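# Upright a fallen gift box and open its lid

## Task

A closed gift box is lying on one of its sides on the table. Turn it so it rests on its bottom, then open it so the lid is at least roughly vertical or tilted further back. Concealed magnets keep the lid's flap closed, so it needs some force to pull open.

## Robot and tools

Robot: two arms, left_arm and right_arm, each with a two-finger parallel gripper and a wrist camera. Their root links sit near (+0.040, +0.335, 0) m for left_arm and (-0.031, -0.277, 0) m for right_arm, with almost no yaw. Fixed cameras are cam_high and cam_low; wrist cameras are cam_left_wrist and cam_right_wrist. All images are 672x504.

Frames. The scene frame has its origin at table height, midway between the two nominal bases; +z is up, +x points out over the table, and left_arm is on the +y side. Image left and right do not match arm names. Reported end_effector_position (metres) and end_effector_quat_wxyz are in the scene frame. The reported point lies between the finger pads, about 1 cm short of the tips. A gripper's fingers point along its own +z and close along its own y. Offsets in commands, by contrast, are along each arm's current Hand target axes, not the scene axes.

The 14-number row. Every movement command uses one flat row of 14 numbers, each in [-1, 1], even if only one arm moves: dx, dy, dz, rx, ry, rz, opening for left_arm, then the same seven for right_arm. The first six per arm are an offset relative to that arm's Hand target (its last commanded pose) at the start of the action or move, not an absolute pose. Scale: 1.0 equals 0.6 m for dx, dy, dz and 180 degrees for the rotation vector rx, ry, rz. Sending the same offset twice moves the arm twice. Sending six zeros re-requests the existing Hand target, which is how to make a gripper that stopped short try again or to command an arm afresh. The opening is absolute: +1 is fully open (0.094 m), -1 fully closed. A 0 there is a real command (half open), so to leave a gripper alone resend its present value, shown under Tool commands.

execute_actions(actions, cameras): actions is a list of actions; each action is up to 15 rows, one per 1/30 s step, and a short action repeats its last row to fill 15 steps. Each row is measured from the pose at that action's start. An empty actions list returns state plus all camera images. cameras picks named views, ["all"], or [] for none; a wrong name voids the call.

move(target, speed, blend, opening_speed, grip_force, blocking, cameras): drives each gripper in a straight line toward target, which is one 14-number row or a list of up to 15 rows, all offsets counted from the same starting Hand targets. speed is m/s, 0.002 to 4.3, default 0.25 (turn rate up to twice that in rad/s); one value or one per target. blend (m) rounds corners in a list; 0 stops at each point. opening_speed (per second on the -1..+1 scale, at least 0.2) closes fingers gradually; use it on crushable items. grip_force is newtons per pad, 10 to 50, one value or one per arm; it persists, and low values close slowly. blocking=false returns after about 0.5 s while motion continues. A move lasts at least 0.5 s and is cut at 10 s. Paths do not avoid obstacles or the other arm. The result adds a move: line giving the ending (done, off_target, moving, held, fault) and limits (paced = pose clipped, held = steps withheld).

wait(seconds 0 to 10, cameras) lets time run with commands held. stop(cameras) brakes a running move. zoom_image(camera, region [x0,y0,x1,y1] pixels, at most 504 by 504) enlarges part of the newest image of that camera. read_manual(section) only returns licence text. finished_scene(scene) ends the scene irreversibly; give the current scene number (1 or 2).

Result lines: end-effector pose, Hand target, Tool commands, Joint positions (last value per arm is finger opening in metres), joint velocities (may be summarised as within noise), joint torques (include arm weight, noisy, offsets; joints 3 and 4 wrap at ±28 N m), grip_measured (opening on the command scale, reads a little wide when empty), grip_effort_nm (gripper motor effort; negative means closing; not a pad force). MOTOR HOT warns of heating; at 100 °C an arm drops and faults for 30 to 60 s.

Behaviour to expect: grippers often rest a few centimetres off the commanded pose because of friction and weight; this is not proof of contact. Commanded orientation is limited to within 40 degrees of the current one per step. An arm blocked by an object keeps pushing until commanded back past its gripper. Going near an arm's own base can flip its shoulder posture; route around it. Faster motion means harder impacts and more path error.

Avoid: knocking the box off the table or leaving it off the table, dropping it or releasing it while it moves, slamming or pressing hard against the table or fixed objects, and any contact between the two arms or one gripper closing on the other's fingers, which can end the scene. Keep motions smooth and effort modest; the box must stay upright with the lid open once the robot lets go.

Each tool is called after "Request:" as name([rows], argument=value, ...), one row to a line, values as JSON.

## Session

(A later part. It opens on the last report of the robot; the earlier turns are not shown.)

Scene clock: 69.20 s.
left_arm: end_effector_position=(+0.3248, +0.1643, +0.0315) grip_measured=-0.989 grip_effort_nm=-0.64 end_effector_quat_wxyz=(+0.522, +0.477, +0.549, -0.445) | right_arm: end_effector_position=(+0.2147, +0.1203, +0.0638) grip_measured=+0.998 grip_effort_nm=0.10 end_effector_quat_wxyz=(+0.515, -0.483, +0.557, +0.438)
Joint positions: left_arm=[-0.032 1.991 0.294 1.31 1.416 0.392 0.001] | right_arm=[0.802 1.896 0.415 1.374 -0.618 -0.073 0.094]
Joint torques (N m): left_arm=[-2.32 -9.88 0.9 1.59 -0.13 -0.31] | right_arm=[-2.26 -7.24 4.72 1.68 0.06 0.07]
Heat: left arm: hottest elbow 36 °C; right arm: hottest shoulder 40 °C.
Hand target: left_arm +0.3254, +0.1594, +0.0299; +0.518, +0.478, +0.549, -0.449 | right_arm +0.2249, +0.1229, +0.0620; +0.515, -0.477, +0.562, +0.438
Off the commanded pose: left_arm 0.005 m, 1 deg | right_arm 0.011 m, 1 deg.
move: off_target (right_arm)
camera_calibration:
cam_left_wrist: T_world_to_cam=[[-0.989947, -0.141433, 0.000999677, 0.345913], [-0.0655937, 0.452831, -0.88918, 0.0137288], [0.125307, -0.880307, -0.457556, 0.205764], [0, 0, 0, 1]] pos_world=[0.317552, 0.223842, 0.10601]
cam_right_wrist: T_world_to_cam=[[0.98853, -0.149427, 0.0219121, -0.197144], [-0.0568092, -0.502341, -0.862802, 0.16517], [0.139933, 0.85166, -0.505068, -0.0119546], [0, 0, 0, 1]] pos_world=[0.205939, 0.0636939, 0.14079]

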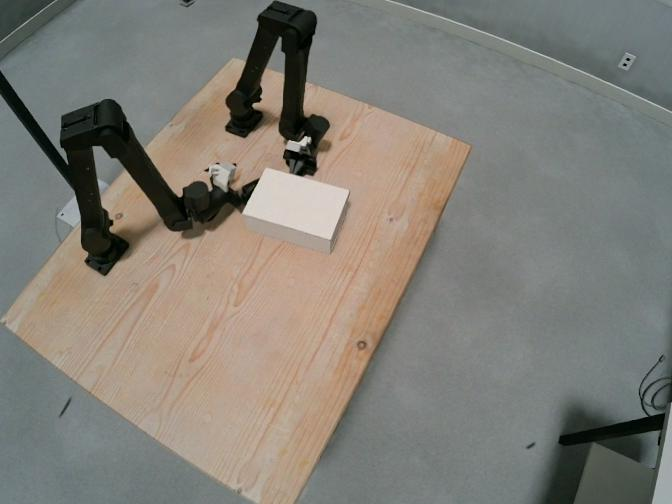

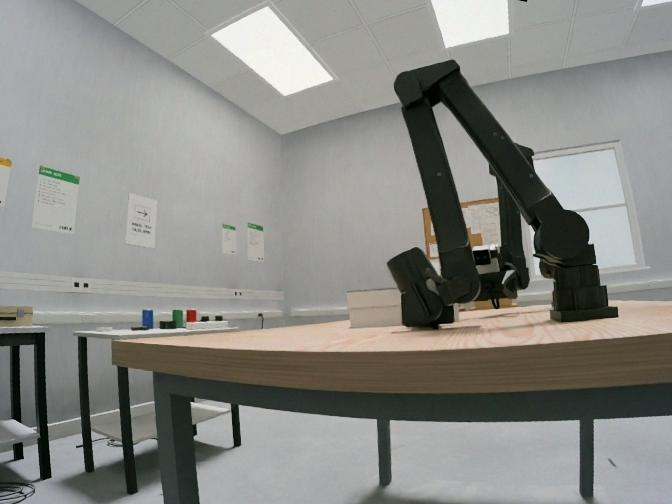

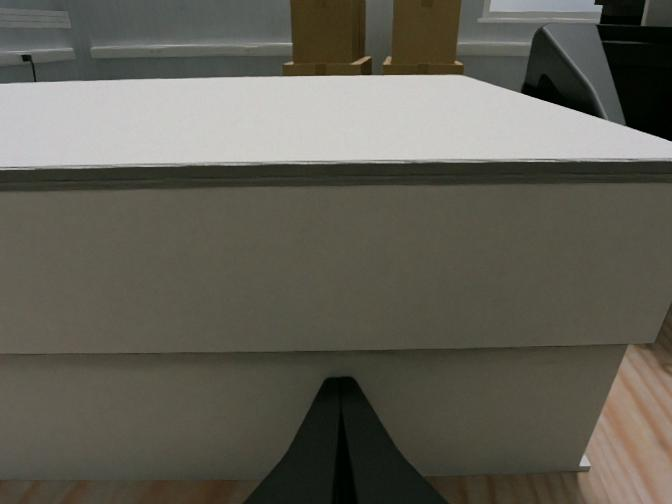

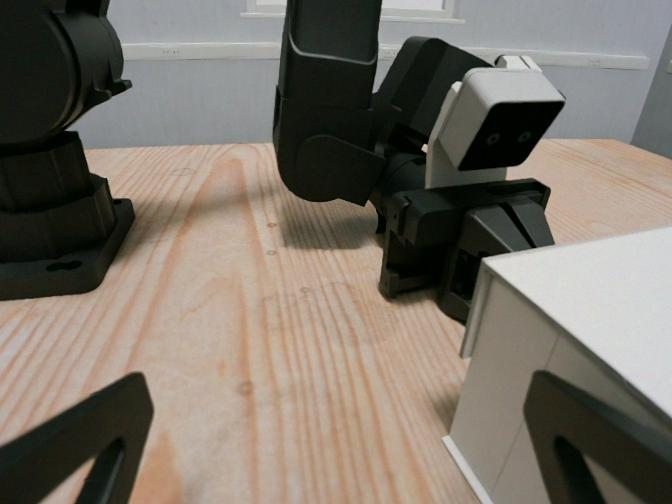

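Request:
move(target=[-0.0008,0.0002,0.0133,0,0,0,-1,0.0043,-0.0254,0.0084,0,0,0,1], speed=0.04, cameras=["cam_left_wrist", "cam_right_wrist"])

Scene clock: 72.43 s.
left_arm: end_effector_position=(+0.3260, +0.1555, +0.0341) grip_measured=-0.989 grip_effort_nm=-0.64 end_effector_quat_wxyz=(+0.521, +0.478, +0.550, -0.444) | right_arm: end_effector_position=(+0.2269, +0.1225, +0.0595) grip_measured=+0.998 grip_effort_nm=0.10 end_effector_quat_wxyz=(+0.510, -0.484, +0.558, +0.440)
Joint positions: left_arm=[-0.066 1.991 0.294 1.358 1.383 0.342 0.001] | right_arm=[0.777 1.915 0.446 1.354 -0.648 -0.073 0.094]
Joint torques (N m): left_arm=[-2.02 -8.47 1.2 2.33 0.06 -0.32] | right_arm=[-2.55 -7.71 5.27 1.72 0.13 0.04]
Heat: left arm: hottest elbow 36 °C; right arm: hottest shoulder 40 °C.
Hand target: left_arm +0.3265, +0.1515, +0.0299; +0.517, +0.478, +0.550, -0.449 | right_arm +0.2407, +0.1252, +0.0591; +0.515, -0.477, +0.562, +0.438
Off the commanded pose: left_arm 0.006 m, 1 deg | right_arm 0.014 m, 1 deg.
move: off_target (right_arm)
camera_calibration:
cam_left_wrist: T_world_to_cam=[[-0.989936, -0.141508, 0.00164994, 0.345752], [-0.0666945, 0.456224, -0.887362, 0.0199218], [0.124816, -0.878542, -0.46107, 0.199086], [0, 0, 0, 1]] pos_world=[0.318752, 0.214744, 0.1089]
cam_right_wrist: T_world_to_cam=[[0.989488, -0.143865, 0.014699, -0.209343], [-0.0606654, -0.505207, -0.860863, 0.164386], [0.131274, 0.850922, -0.508624, -0.0153554], [0, 0, 0, 1]] pos_world=[0.219131, 0.0659981, 0.136781]
Images, in order (width x height): cam_left_wrist 672x504, cam_right_wrist 672x504.

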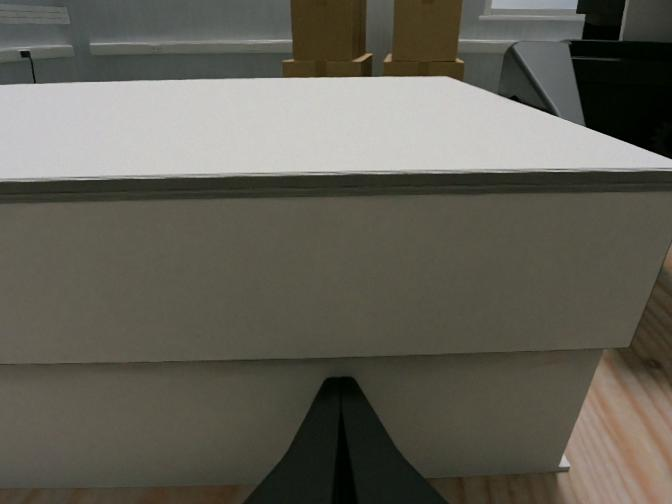

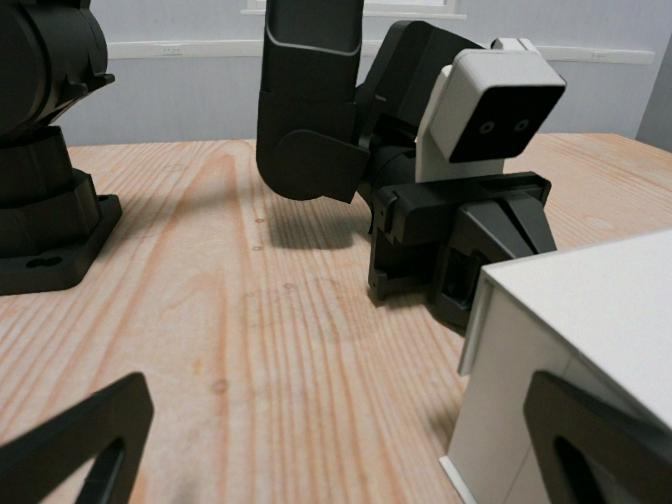

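Request:
move(target=[0,0,0,0,0,0,-1,-0.0099,0.0287,0.1130,0,0,0,1], speed=0.06, cameras=["cam_left_wrist", "cam_right_wrist", "cam_low"])

Scene clock: 74.83 s.
left_arm: end_effector_position=(+0.3284, +0.1550, +0.0347) grip_measured=-0.989 grip_effort_nm=-0.64 end_effector_quat_wxyz=(+0.523, +0.479, +0.549, -0.442) | right_arm: end_effector_position=(+0.2319, +0.1859, +0.0599) grip_measured=+0.998 grip_effort_nm=0.10 end_effector_quat_wxyz=(+0.517, -0.480, +0.561, +0.433)
Joint positions: left_arm=[-0.068 1.991 0.299 1.365 1.378 0.338 0.001] | right_arm=[0.897 1.948 0.578 1.267 -0.507 -0.06 0.094]
Joint torques (N m): left_arm=[-1.73 -8.18 0.87 2.28 0.18 -0.31] | right_arm=[-0.91 -8.64 6.09 1.72 0.22 0.08]
Heat: left arm: hottest elbow 36 °C; right arm: hottest shoulder 40 °C.
Hand target: left_arm +0.3265, +0.1515, +0.0299; +0.518, +0.478, +0.550, -0.449 | right_arm +0.2347, +0.1951, +0.0590; +0.515, -0.477, +0.562, +0.438
Off the commanded pose: left_arm 0.006 m, 1 deg | right_arm 0.010 m, 1 deg.
move: done
camera_calibration:
cam_left_wrist: T_world_to_cam=[[-0.989491, -0.144509, -0.00493854, 0.34858], [-0.0622618, 0.456651, -0.887465, 0.0192579], [0.130502, -0.877831, -0.460849, 0.196586], [0, 0, 0, 1]] pos_world=[0.320461, 0.214148, 0.109409]
cam_right_wrist: T_world_to_cam=[[0.986081, -0.164888, 0.0213818, -0.200803], [-0.0655328, -0.503614, -0.86144, 0.197917], [0.152809, 0.848048, -0.50741, -0.0742931], [0, 0, 0, 1]] pos_world=[0.222331, 0.129568, 0.13709]
Images, in order (width x height): cam_low 672x504, cam_left_wrist 672x504, cam_right_wrist 672x504.

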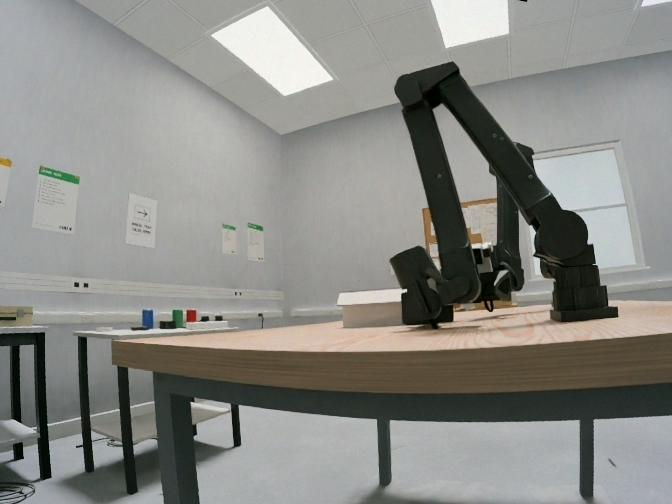

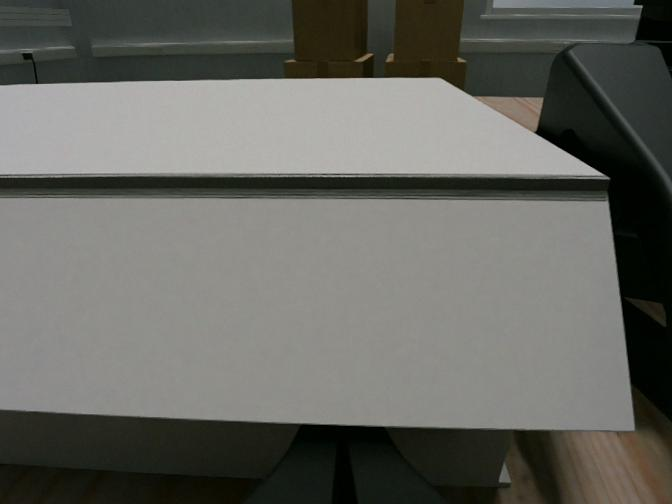

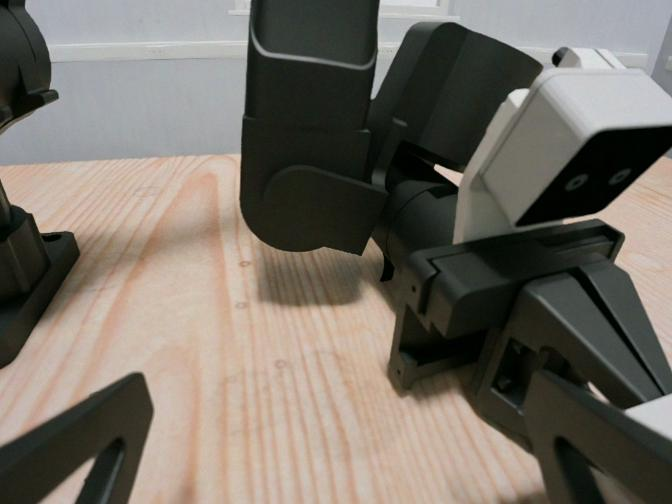

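Request:
move(target=[-0.0862,-0.0006,-0.0036,0,0,0,-1,0,0,0,0,0,0,1], speed=0.07, cameras=["cam_left_wrist", "cam_low"])

Scene clock: 81.53 s.
left_arm: end_effector_position=(+0.3301, +0.1541, +0.0792) grip_measured=-0.989 grip_effort_nm=-0.64 end_effector_quat_wxyz=(+0.518, +0.471, +0.554, -0.450) | right_arm: end_effector_position=(+0.2319, +0.1859, +0.0598) grip_measured=+0.998 grip_effort_nm=0.10 end_effector_quat_wxyz=(+0.517, -0.479, +0.562, +0.433)
Joint positions: left_arm=[-0.071 1.745 0.277 1.162 1.378 0.29 0.001] | right_arm=[0.897 1.948 0.578 1.266 -0.507 -0.06 0.094]
Joint torques (N m): left_arm=[-1.85 -10.4 1.88 1.39 0.05 -0.08] | right_arm=[-0.91 -9.05 6.13 1.74 0.22 0.08]
Heat: left arm: hottest elbow 35 °C; right arm: hottest shoulder 40 °C.
Hand target: left_arm +0.3263, +0.1505, +0.0817; +0.518, +0.478, +0.550, -0.449 | right_arm +0.2347, +0.1951, +0.0592; +0.515, -0.477, +0.562, +0.438
Off the commanded pose: left_arm 0.006 m, 1 deg | right_arm 0.010 m, 1 deg.
move: done
camera_calibration:
cam_left_wrist: T_world_to_cam=[[-0.989309, -0.144227, 0.0215698, 0.348214], [-0.0849455, 0.4497, -0.889131, 0.0680155], [0.118537, -0.881458, -0.457144, 0.220329], [0, 0, 0, 1]] pos_world=[0.324152, 0.213846, 0.153686]
Images, in order (width x height): cam_low 672x504, cam_left_wrist 672x504.

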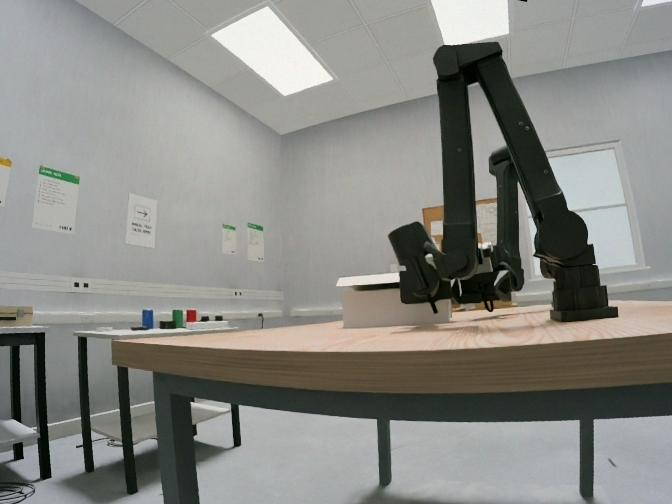

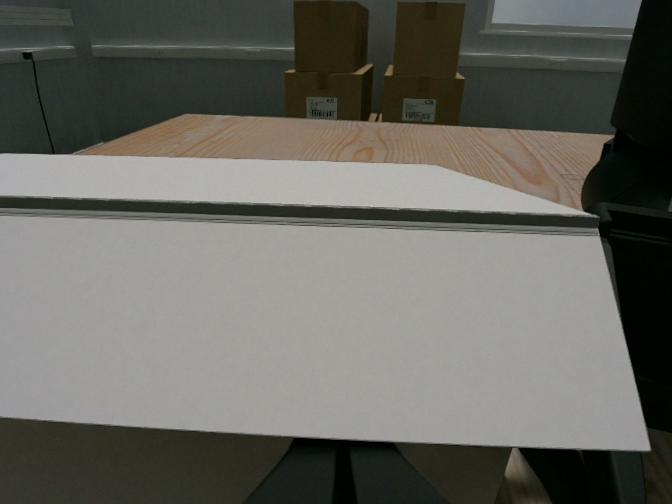

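Request:
move([
  [-0.0426,0.0078,0.0063,0,0,0,-1,-0.0244,0.0629,-0.0803,0,0,0,-1],
  [-0.0885,0.0113,0.0196,0,0,0,-1,-0.0613,0.0564,-0.1757,0.0598,0,0.0052,-1],
  [-0.1299,0.0148,0.0414,0,0,0,-1,-0.1016,-0.0034,-0.2882,0.1815,0,0.0159,-1],
  [-0.1793,0.0217,0.0848,0,0,0,-1,-0.1105,-0.0852,-0.3773,0.2922,0,0.0256,-1],
  [-0.2126,0.0287,0.1377,0,0,0,-1,-0.1063,-0.1521,-0.4254,0.4029,0,0.0353,-1],
  [-0.2237,0.0357,0.1952,0,0,0,-1,-0.1007,-0.2678,-0.3943,0.4029,0,0.0353,-1],
  [-0.2295,0.0393,0.2493,0,0,0,-1,-0.1007,-0.2678,-0.3943,0.4029,0,0.0353,-1],
], speed=[0.12,0.25,0.25,0.25,0.25,0.12,0.08], blend=[0.01,0.015,0.015,0.015,0.015,0.01,0], opening_speed=0.6, cameras=["all"])

Scene clock: 89.10 s.
left_arm: end_effector_position=(+0.3592, +0.0093, +0.1992) grip_measured=-0.989 grip_effort_nm=-0.64 end_effector_quat_wxyz=(+0.511, +0.476, +0.558, -0.447) | right_arm: end_effector_position=(+0.3418, -0.0636, +0.1264) grip_measured=-0.995 grip_effort_nm=-0.24 end_effector_quat_wxyz=(+0.660, -0.063, +0.748, +0.042)
Joint positions: left_arm=[-0.519 1.37 0.498 0.74 0.94 0.095 0.001] | right_arm=[0.752 1.489 0.305 1.032 0.595 0.065 0]
Joint torques (N m): left_arm=[-1.79 -7.24 10.44 2.25 -0.11 -0.33] | right_arm=[-2.37 -4.6 8.69 2.97 0.15 -0.08]
Heat: left arm: hottest elbow 35 °C; right arm: hottest shoulder 40 °C.
Hand target: left_arm +0.3715, -0.0024, +0.2100; +0.517, +0.478, +0.550, -0.449 | right_arm +0.3563, -0.0583, +0.1394; +0.673, -0.051, +0.736, +0.047
Off the commanded pose: left_arm 0.020 m, 1 deg | right_arm 0.020 m, 3 deg.
move: off_target (left_arm, right_arm)
camera_calibration:
cam_left_wrist: T_world_to_cam=[[-0.990012, -0.139122, 0.0228236, 0.353528], [-0.0859759, 0.467478, -0.879814, 0.240661], [0.111732, -0.872989, -0.47477, 0.149903], [0, 0, 0, 1]] pos_world=[0.353939, 0.0675437, 0.274837]
cam_right_wrist: T_world_to_cam=[[0.150403, -0.98809, 0.0324974, -0.119855], [-0.527835, -0.108052, -0.842446, 0.317536], [0.835924, 0.109553, -0.5378, -0.122327], [0, 0, 0, 1]] pos_world=[0.28789, -0.0707154, 0.205614]

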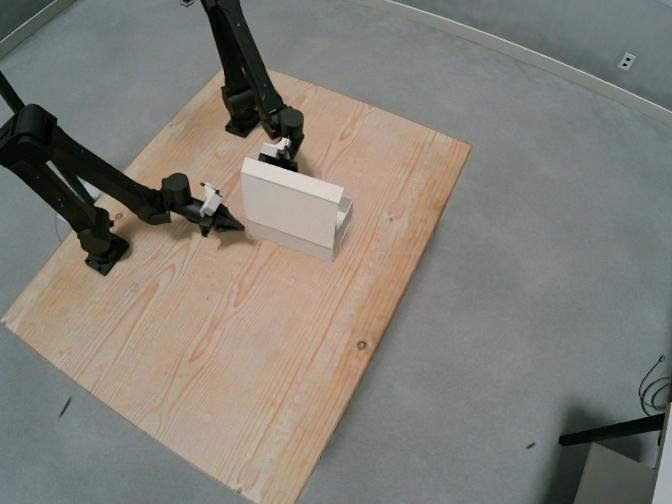

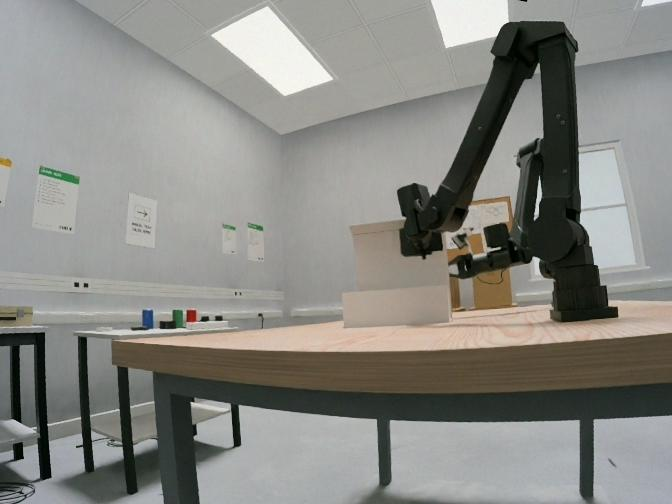

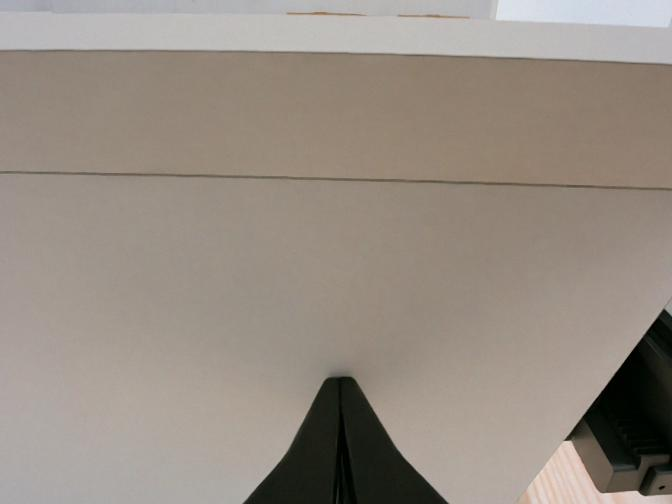

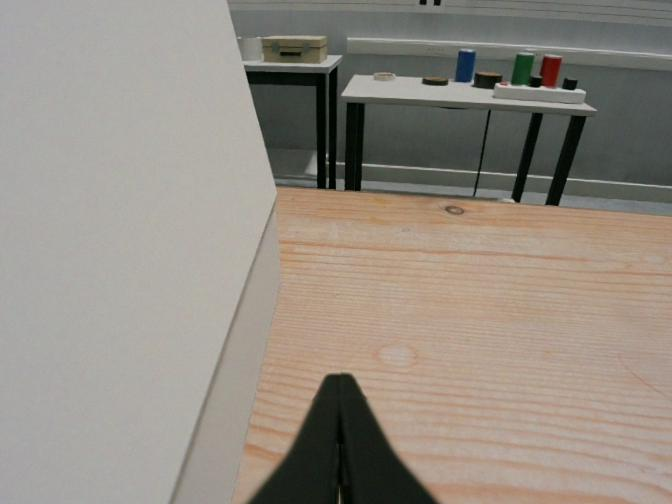

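Request:
move([
  [-0.0008,0.0009,0.0534,0,0,0,-1,-0.0285,0.0137,0.0197,0,0,0,-1],
  [0.0109,0.0010,0.0839,0,0,0,-1,-0.0285,0.0137,0.0197,0,0,0,-1],
  [0.0241,0.0010,0.1058,0,0,0,-1,-0.0285,0.0137,0.0197,0,0,0,-1],
], speed=[0.06,0.06,0.05], blend=[0.008,0.008,0], cameras=["all"])

Scene clock: 92.77 s.
left_arm: end_effector_position=(+0.3723, -0.0478, +0.1818) grip_measured=-0.989 grip_effort_nm=-0.64 end_effector_quat_wxyz=(+0.510, +0.475, +0.563, -0.444) | right_arm: end_effector_position=(+0.3551, -0.0556, +0.1355) grip_measured=-0.996 grip_effort_nm=-0.24 end_effector_quat_wxyz=(+0.659, -0.061, +0.749, +0.039)
Joint positions: left_arm=[-0.641 1.519 0.589 0.807 0.811 0.075 0.001] | right_arm=[0.744 1.476 0.352 0.968 0.594 0.065 0]
Joint torques (N m): left_arm=[-2.26 -9.05 10.07 2.65 -0.08 -0.3] | right_arm=[-1.96 -6.77 9.39 1.91 0.11 -0.08]
Heat: left arm: hottest elbow 36 °C; right arm: hottest shoulder 40 °C.
Hand target: left_arm +0.3807, -0.0642, +0.1917; +0.517, +0.478, +0.550, -0.449 | right_arm +0.3682, -0.0482, +0.1555; +0.673, -0.051, +0.736, +0.047
Off the commanded pose: left_arm 0.021 m, 2 deg | right_arm 0.025 m, 3 deg.
move: off_target (left_arm, right_arm); blend cut to 0.0077 m at target 2
camera_calibration:
cam_left_wrist: T_world_to_cam=[[-0.988871, -0.146606, 0.0253195, 0.357604], [-0.0925464, 0.472903, -0.876241, 0.255142], [0.116489, -0.868832, -0.481208, 0.0899926], [0, 0, 0, 1]] pos_world=[0.366754, 0.00995771, 0.257817]
cam_right_wrist: T_world_to_cam=[[0.144009, -0.98899, 0.034071, -0.112253], [-0.530485, -0.106218, -0.841013, 0.333932], [0.835372, 0.103039, -0.539941, -0.129362], [0, 0, 0, 1]] pos_world=[0.301377, -0.0622177, 0.214817]

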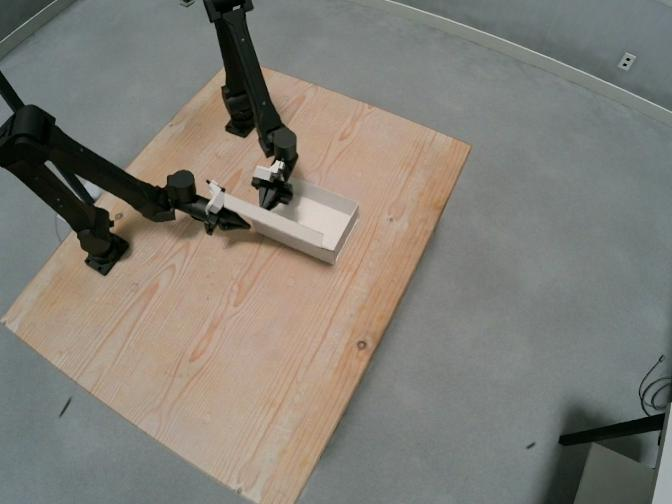

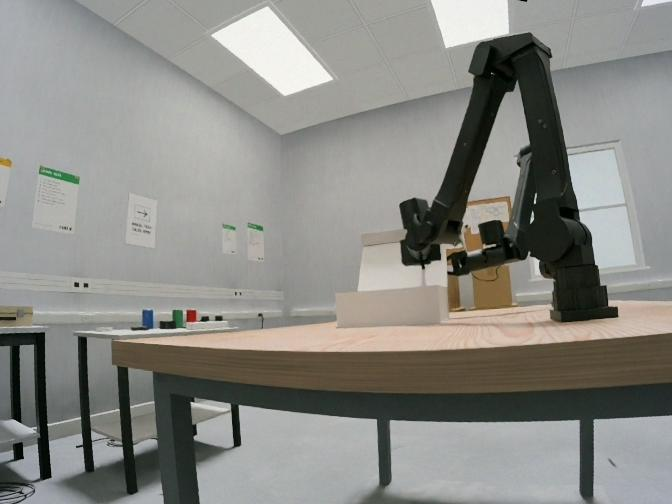

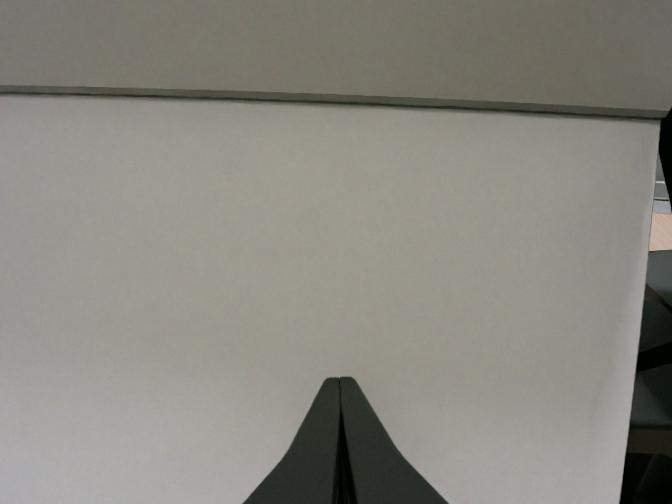

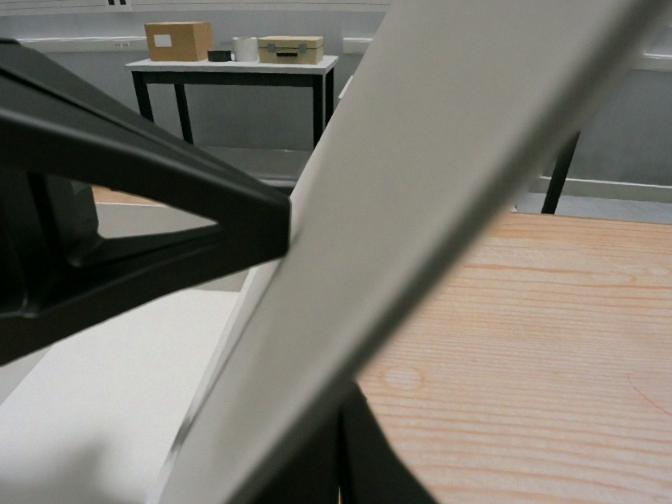

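Request:
move([
  [0.0114,0.0001,0.0324,0,0,0,-1,0.0085,-0.0081,0.0008,0,0,0,-1],
  [-0.0117,-0.0007,-0.1361,0,0,0,-1,0.0085,-0.0081,0.0008,0,0,0,-1],
], speed=[0.05,0.07], cameras=["cam_low", "cam_right_wrist", "cam_left_wrist"])

Scene clock: 97.83 s.
left_arm: end_effector_position=(+0.3711, +0.0103, +0.2053) grip_measured=-0.989 grip_effort_nm=-0.64 end_effector_quat_wxyz=(+0.517, +0.478, +0.547, -0.453) | right_arm: end_effector_position=(+0.3578, -0.0586, +0.1354) grip_measured=-0.996 grip_effort_nm=-0.24 end_effector_quat_wxyz=(+0.659, -0.061, +0.749, +0.040)
Joint positions: left_arm=[-0.496 1.401 0.527 0.776 0.978 0.08 0.001] | right_arm=[0.73 1.477 0.352 0.97 0.581 0.065 0]
Joint torques (N m): left_arm=[-0.32 -10.75 6.09 1.65 0.09 -0.09] | right_arm=[-1.96 -5.54 8.62 3.08 0.11 -0.1]
Heat: left arm: hottest elbow 36 °C; right arm: hottest shoulder 40 °C.
Hand target: left_arm +0.3691, +0.0160, +0.2038; +0.518, +0.478, +0.549, -0.449 | right_arm +0.3689, -0.0531, +0.1504; +0.674, -0.051, +0.736, +0.047
Off the commanded pose: left_arm 0.006 m, 1 deg | right_arm 0.019 m, 3 deg.
move: off_target (right_arm)
camera_calibration:
cam_left_wrist: T_world_to_cam=[[-0.992013, -0.125565, 0.0120188, 0.368051], [-0.0677334, 0.449881, -0.890516, 0.24216], [0.106411, -0.884218, -0.454792, 0.150353], [0, 0, 0, 1]] pos_world=[0.365515, 0.0702164, 0.279604]
cam_right_wrist: T_world_to_cam=[[0.14353, -0.989131, 0.0319194, -0.115103], [-0.531259, -0.104221, -0.840775, 0.335262], [0.834963, 0.103719, -0.540443, -0.131076], [0, 0, 0, 1]] pos_world=[0.304075, -0.0653151, 0.214714]
Images, in order (width x height): cam_low 672x504, cam_left_wrist 672x504, cam_right_wrist 672x504.

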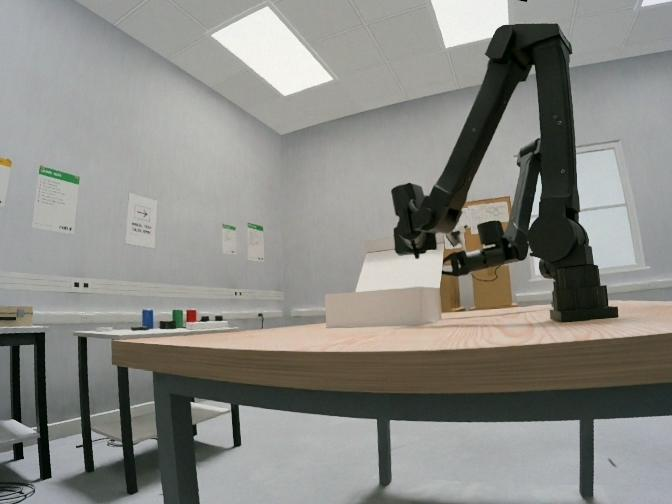

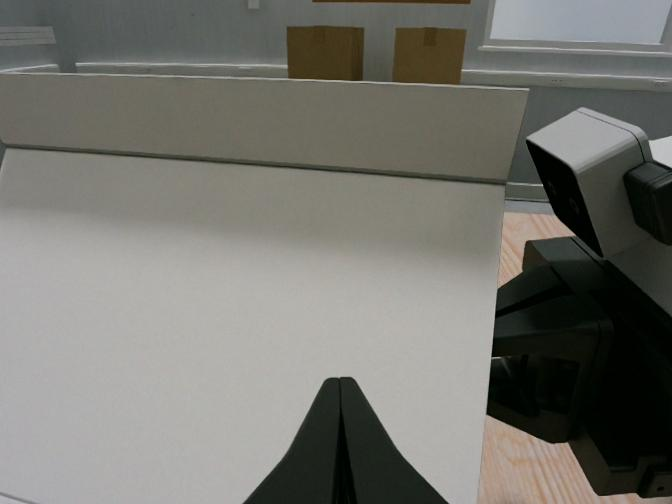

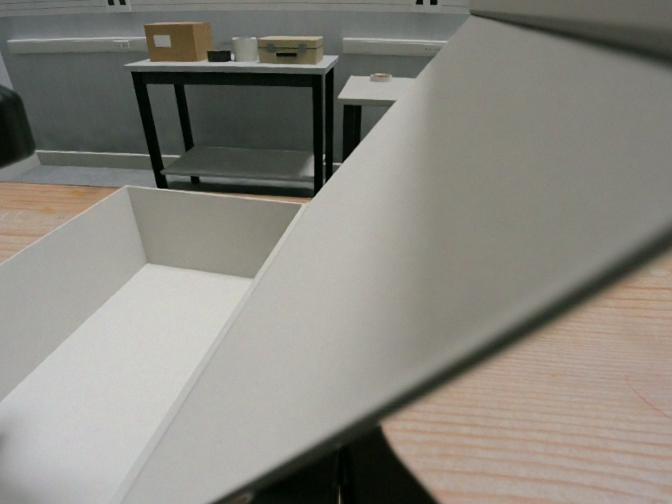

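Request:
move([
  [-0.0014,-0.0025,-0.0402,0,0,0,-1,0.0200,-0.0135,-0.0013,0,0,0,-1],
  [-0.0028,-0.0050,-0.0804,0,0,0,-1,0.0503,-0.0263,-0.0015,0,0,0,-1],
  [-0.0042,-0.0075,-0.1206,0,0,0,-1,0.0825,-0.0322,0,0,0,0,-1],
  [-0.0056,-0.0100,-0.1608,0,0,0,-1,0.1127,-0.0312,0.0029,0,0,0,-1],
  [-0.0070,-0.0125,-0.2010,0,0,0,-1,0.1419,-0.0242,0.0070,0,0,0,-1],
  [-0.0084,-0.0150,-0.2412,0,0,0,-1,0.1645,-0.0135,0.0113,0,0,0,-1],
  [-0.0095,-0.0178,-0.2813,0,0,0,-1,0.1770,-0.0056,0.0142,0,0,0,-1],
], speed=0.09, blend=[0.008,0.008,0.008,0.008,0.008,0.006,0], cameras=["all"])

Scene clock: 104.80 s.
left_arm: end_effector_position=(+0.3186, +0.1769, +0.1979) grip_measured=-0.989 grip_effort_nm=-0.64 end_effector_quat_wxyz=(+0.499, +0.463, +0.562, -0.470) | right_arm: end_effector_position=(+0.3667, -0.0651, +0.0399) grip_measured=-0.996 grip_effort_nm=-0.24 end_effector_quat_wxyz=(+0.666, -0.049, +0.744, +0.040)
Joint positions: left_arm=[0.019 1.082 0.405 -0.048 1.479 0.657 0.001] | right_arm=[0.702 1.98 0.376 1.472 0.569 0.065 0]
Joint torques (N m): left_arm=[-0.09 -5.95 11.6 1.2 0.3 -0.08] | right_arm=[-0.5 -7.59 3.06 2.99 0.3 -0.1]
Heat: left arm: hottest elbow 36 °C; right arm: hottest shoulder 39 °C.
Hand target: left_arm +0.3350, +0.1810, +0.2198; +0.518, +0.478, +0.549, -0.449 | right_arm +0.3686, -0.0564, +0.0439; +0.674, -0.051, +0.736, +0.047
Off the commanded pose: left_arm 0.028 m, 4 deg | right_arm 0.010 m, 2 deg.
move: off_target (left_arm)
camera_calibration:
cam_left_wrist: T_world_to_cam=[[-0.989562, -0.122559, 0.0758058, 0.32308], [-0.123316, 0.447967, -0.885505, 0.174086], [0.0745684, -0.88561, -0.458404, 0.310971], [0, 0, 0, 1]] pos_world=[0.317986, 0.237011, 0.272213]
cam_right_wrist: T_world_to_cam=[[0.126761, -0.99177, 0.0179998, -0.113236], [-0.519106, -0.0817896, -0.850788, 0.256525], [0.845258, 0.098503, -0.525201, -0.194206], [0, 0, 0, 1]] pos_world=[0.311671, -0.0721935, 0.118289]

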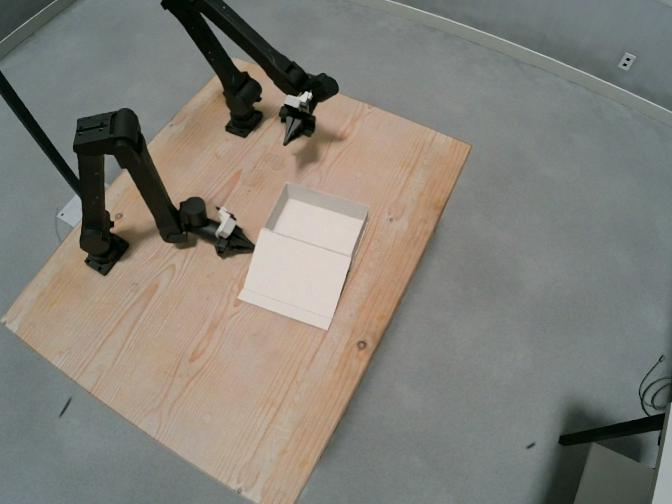

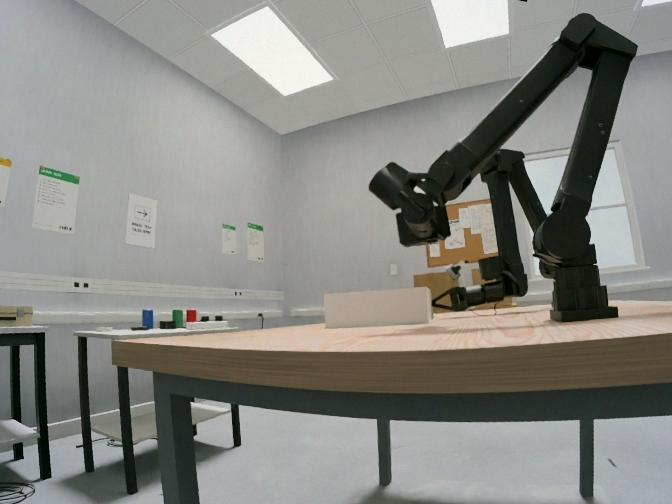

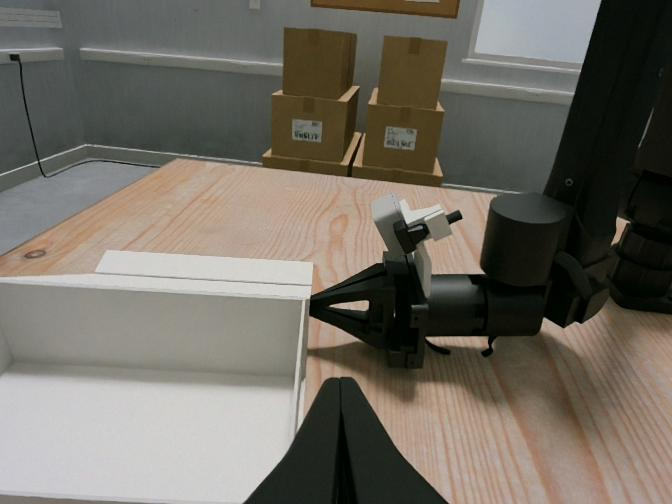

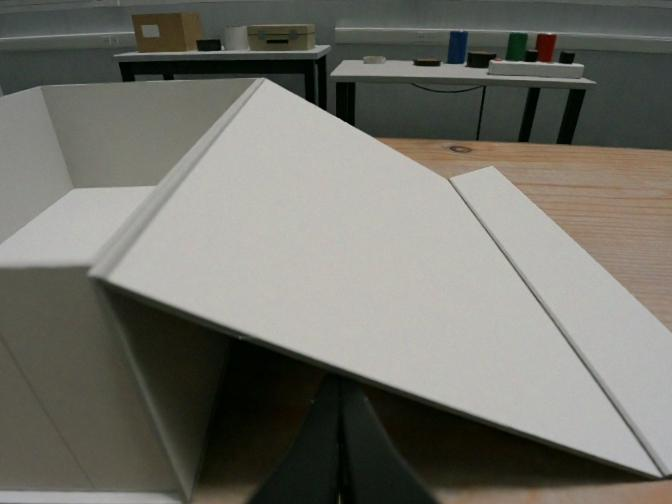

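Request:
move([
  [0,0,0,0,0,0,-1,0.0161,0.0071,-0.0314,0,0,0,-1],
  [0,0,0,0,0,0,-1,0.0237,0.0427,-0.1946,0,0,0,-1],
], speed=[0.05,0.12], blend=[0.01,0], cameras=["cam_high", "cam_low", "cam_right_wrist"])

Scene clock: 107.13 s.
left_arm: end_effector_position=(+0.3183, +0.1770, +0.1991) grip_measured=-0.989 grip_effort_nm=-0.64 end_effector_quat_wxyz=(+0.501, +0.465, +0.561, -0.468) | right_arm: end_effector_position=(+0.2518, -0.0507, +0.0323) grip_measured=-0.996 grip_effort_nm=-0.24 end_effector_quat_wxyz=(+0.657, -0.057, +0.751, +0.025)
Joint positions: left_arm=[0.02 1.077 0.405 -0.048 1.479 0.658 0.001] | right_arm=[1.078 1.998 0.222 1.542 0.948 0.153 0]
Joint torques (N m): left_arm=[-0.32 -5.95 11.29 1.44 0.29 -0.14] | right_arm=[-0.38 -7.94 -0.54 2.8 0.36 0.11]
Heat: left arm: hottest elbow 36 °C; right arm: hottest shoulder 39 °C.
Hand target: left_arm +0.3339, +0.1809, +0.2197; +0.519, +0.477, +0.549, -0.449 (not the last commanded pose) | right_arm +0.2486, -0.0472, +0.0401; +0.674, -0.051, +0.736, +0.047
Off the commanded pose: left_arm 0.027 m, 4 deg | right_arm 0.009 m, 4 deg.
joint sent to its limit (right arm) — joint 4 (wrist pitch), upper limit. The joint targets still meet the commanded pose.
move: off_target (left_arm, right_arm)
camera_calibration:
cam_right_wrist: T_world_to_cam=[[0.119234, -0.991628, 0.0495619, -0.0834751], [-0.537313, -0.106423, -0.836641, 0.194397], [0.834912, 0.0731261, -0.545504, -0.100522], [0, 0, 0, 1]] pos_world=[0.198332, -0.0547373, 0.111943]
Images, in order (width x height): cam_high 672x504, cam_low 672x504, cam_right_wrist 672x504.

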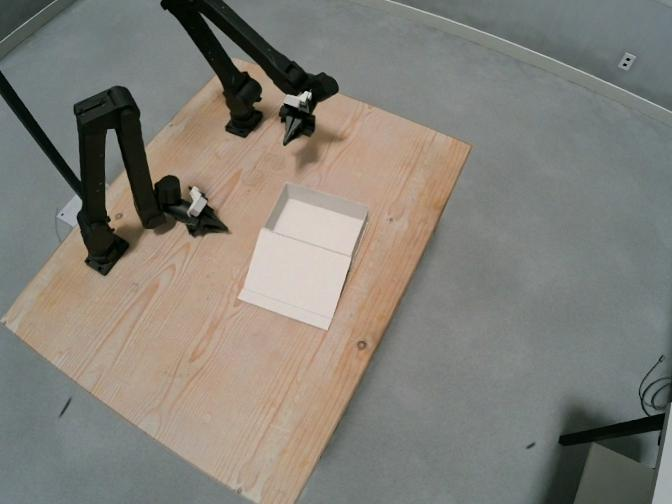

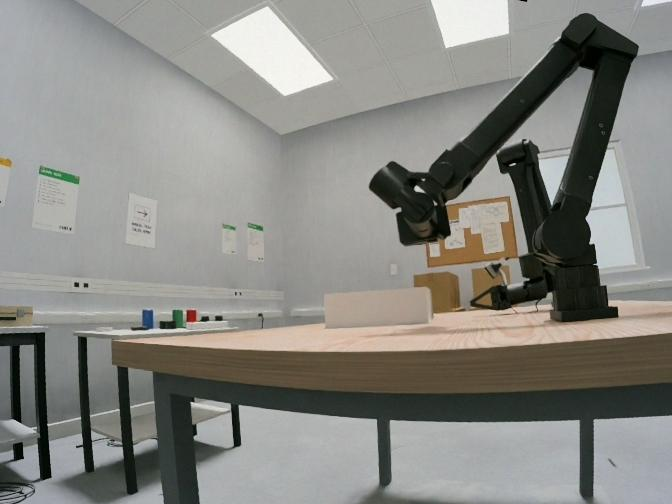

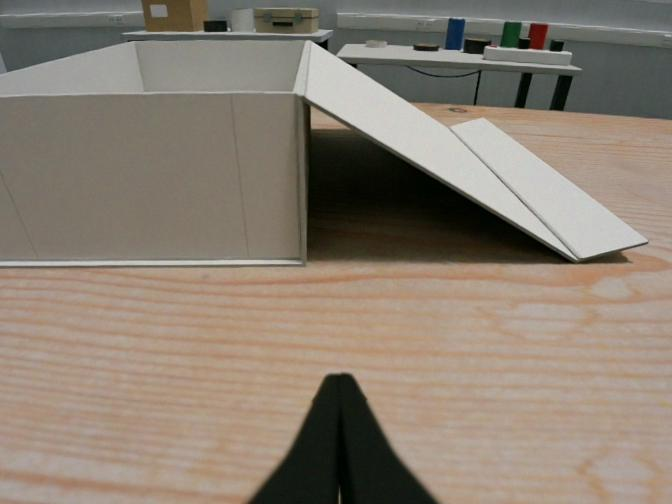

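The box sits flat on its base with the lid folded fully back, its edge resting on the table. Both arms are clear of it.

Request:
finished_scene(scene=2)

The scene is finished: the task was done.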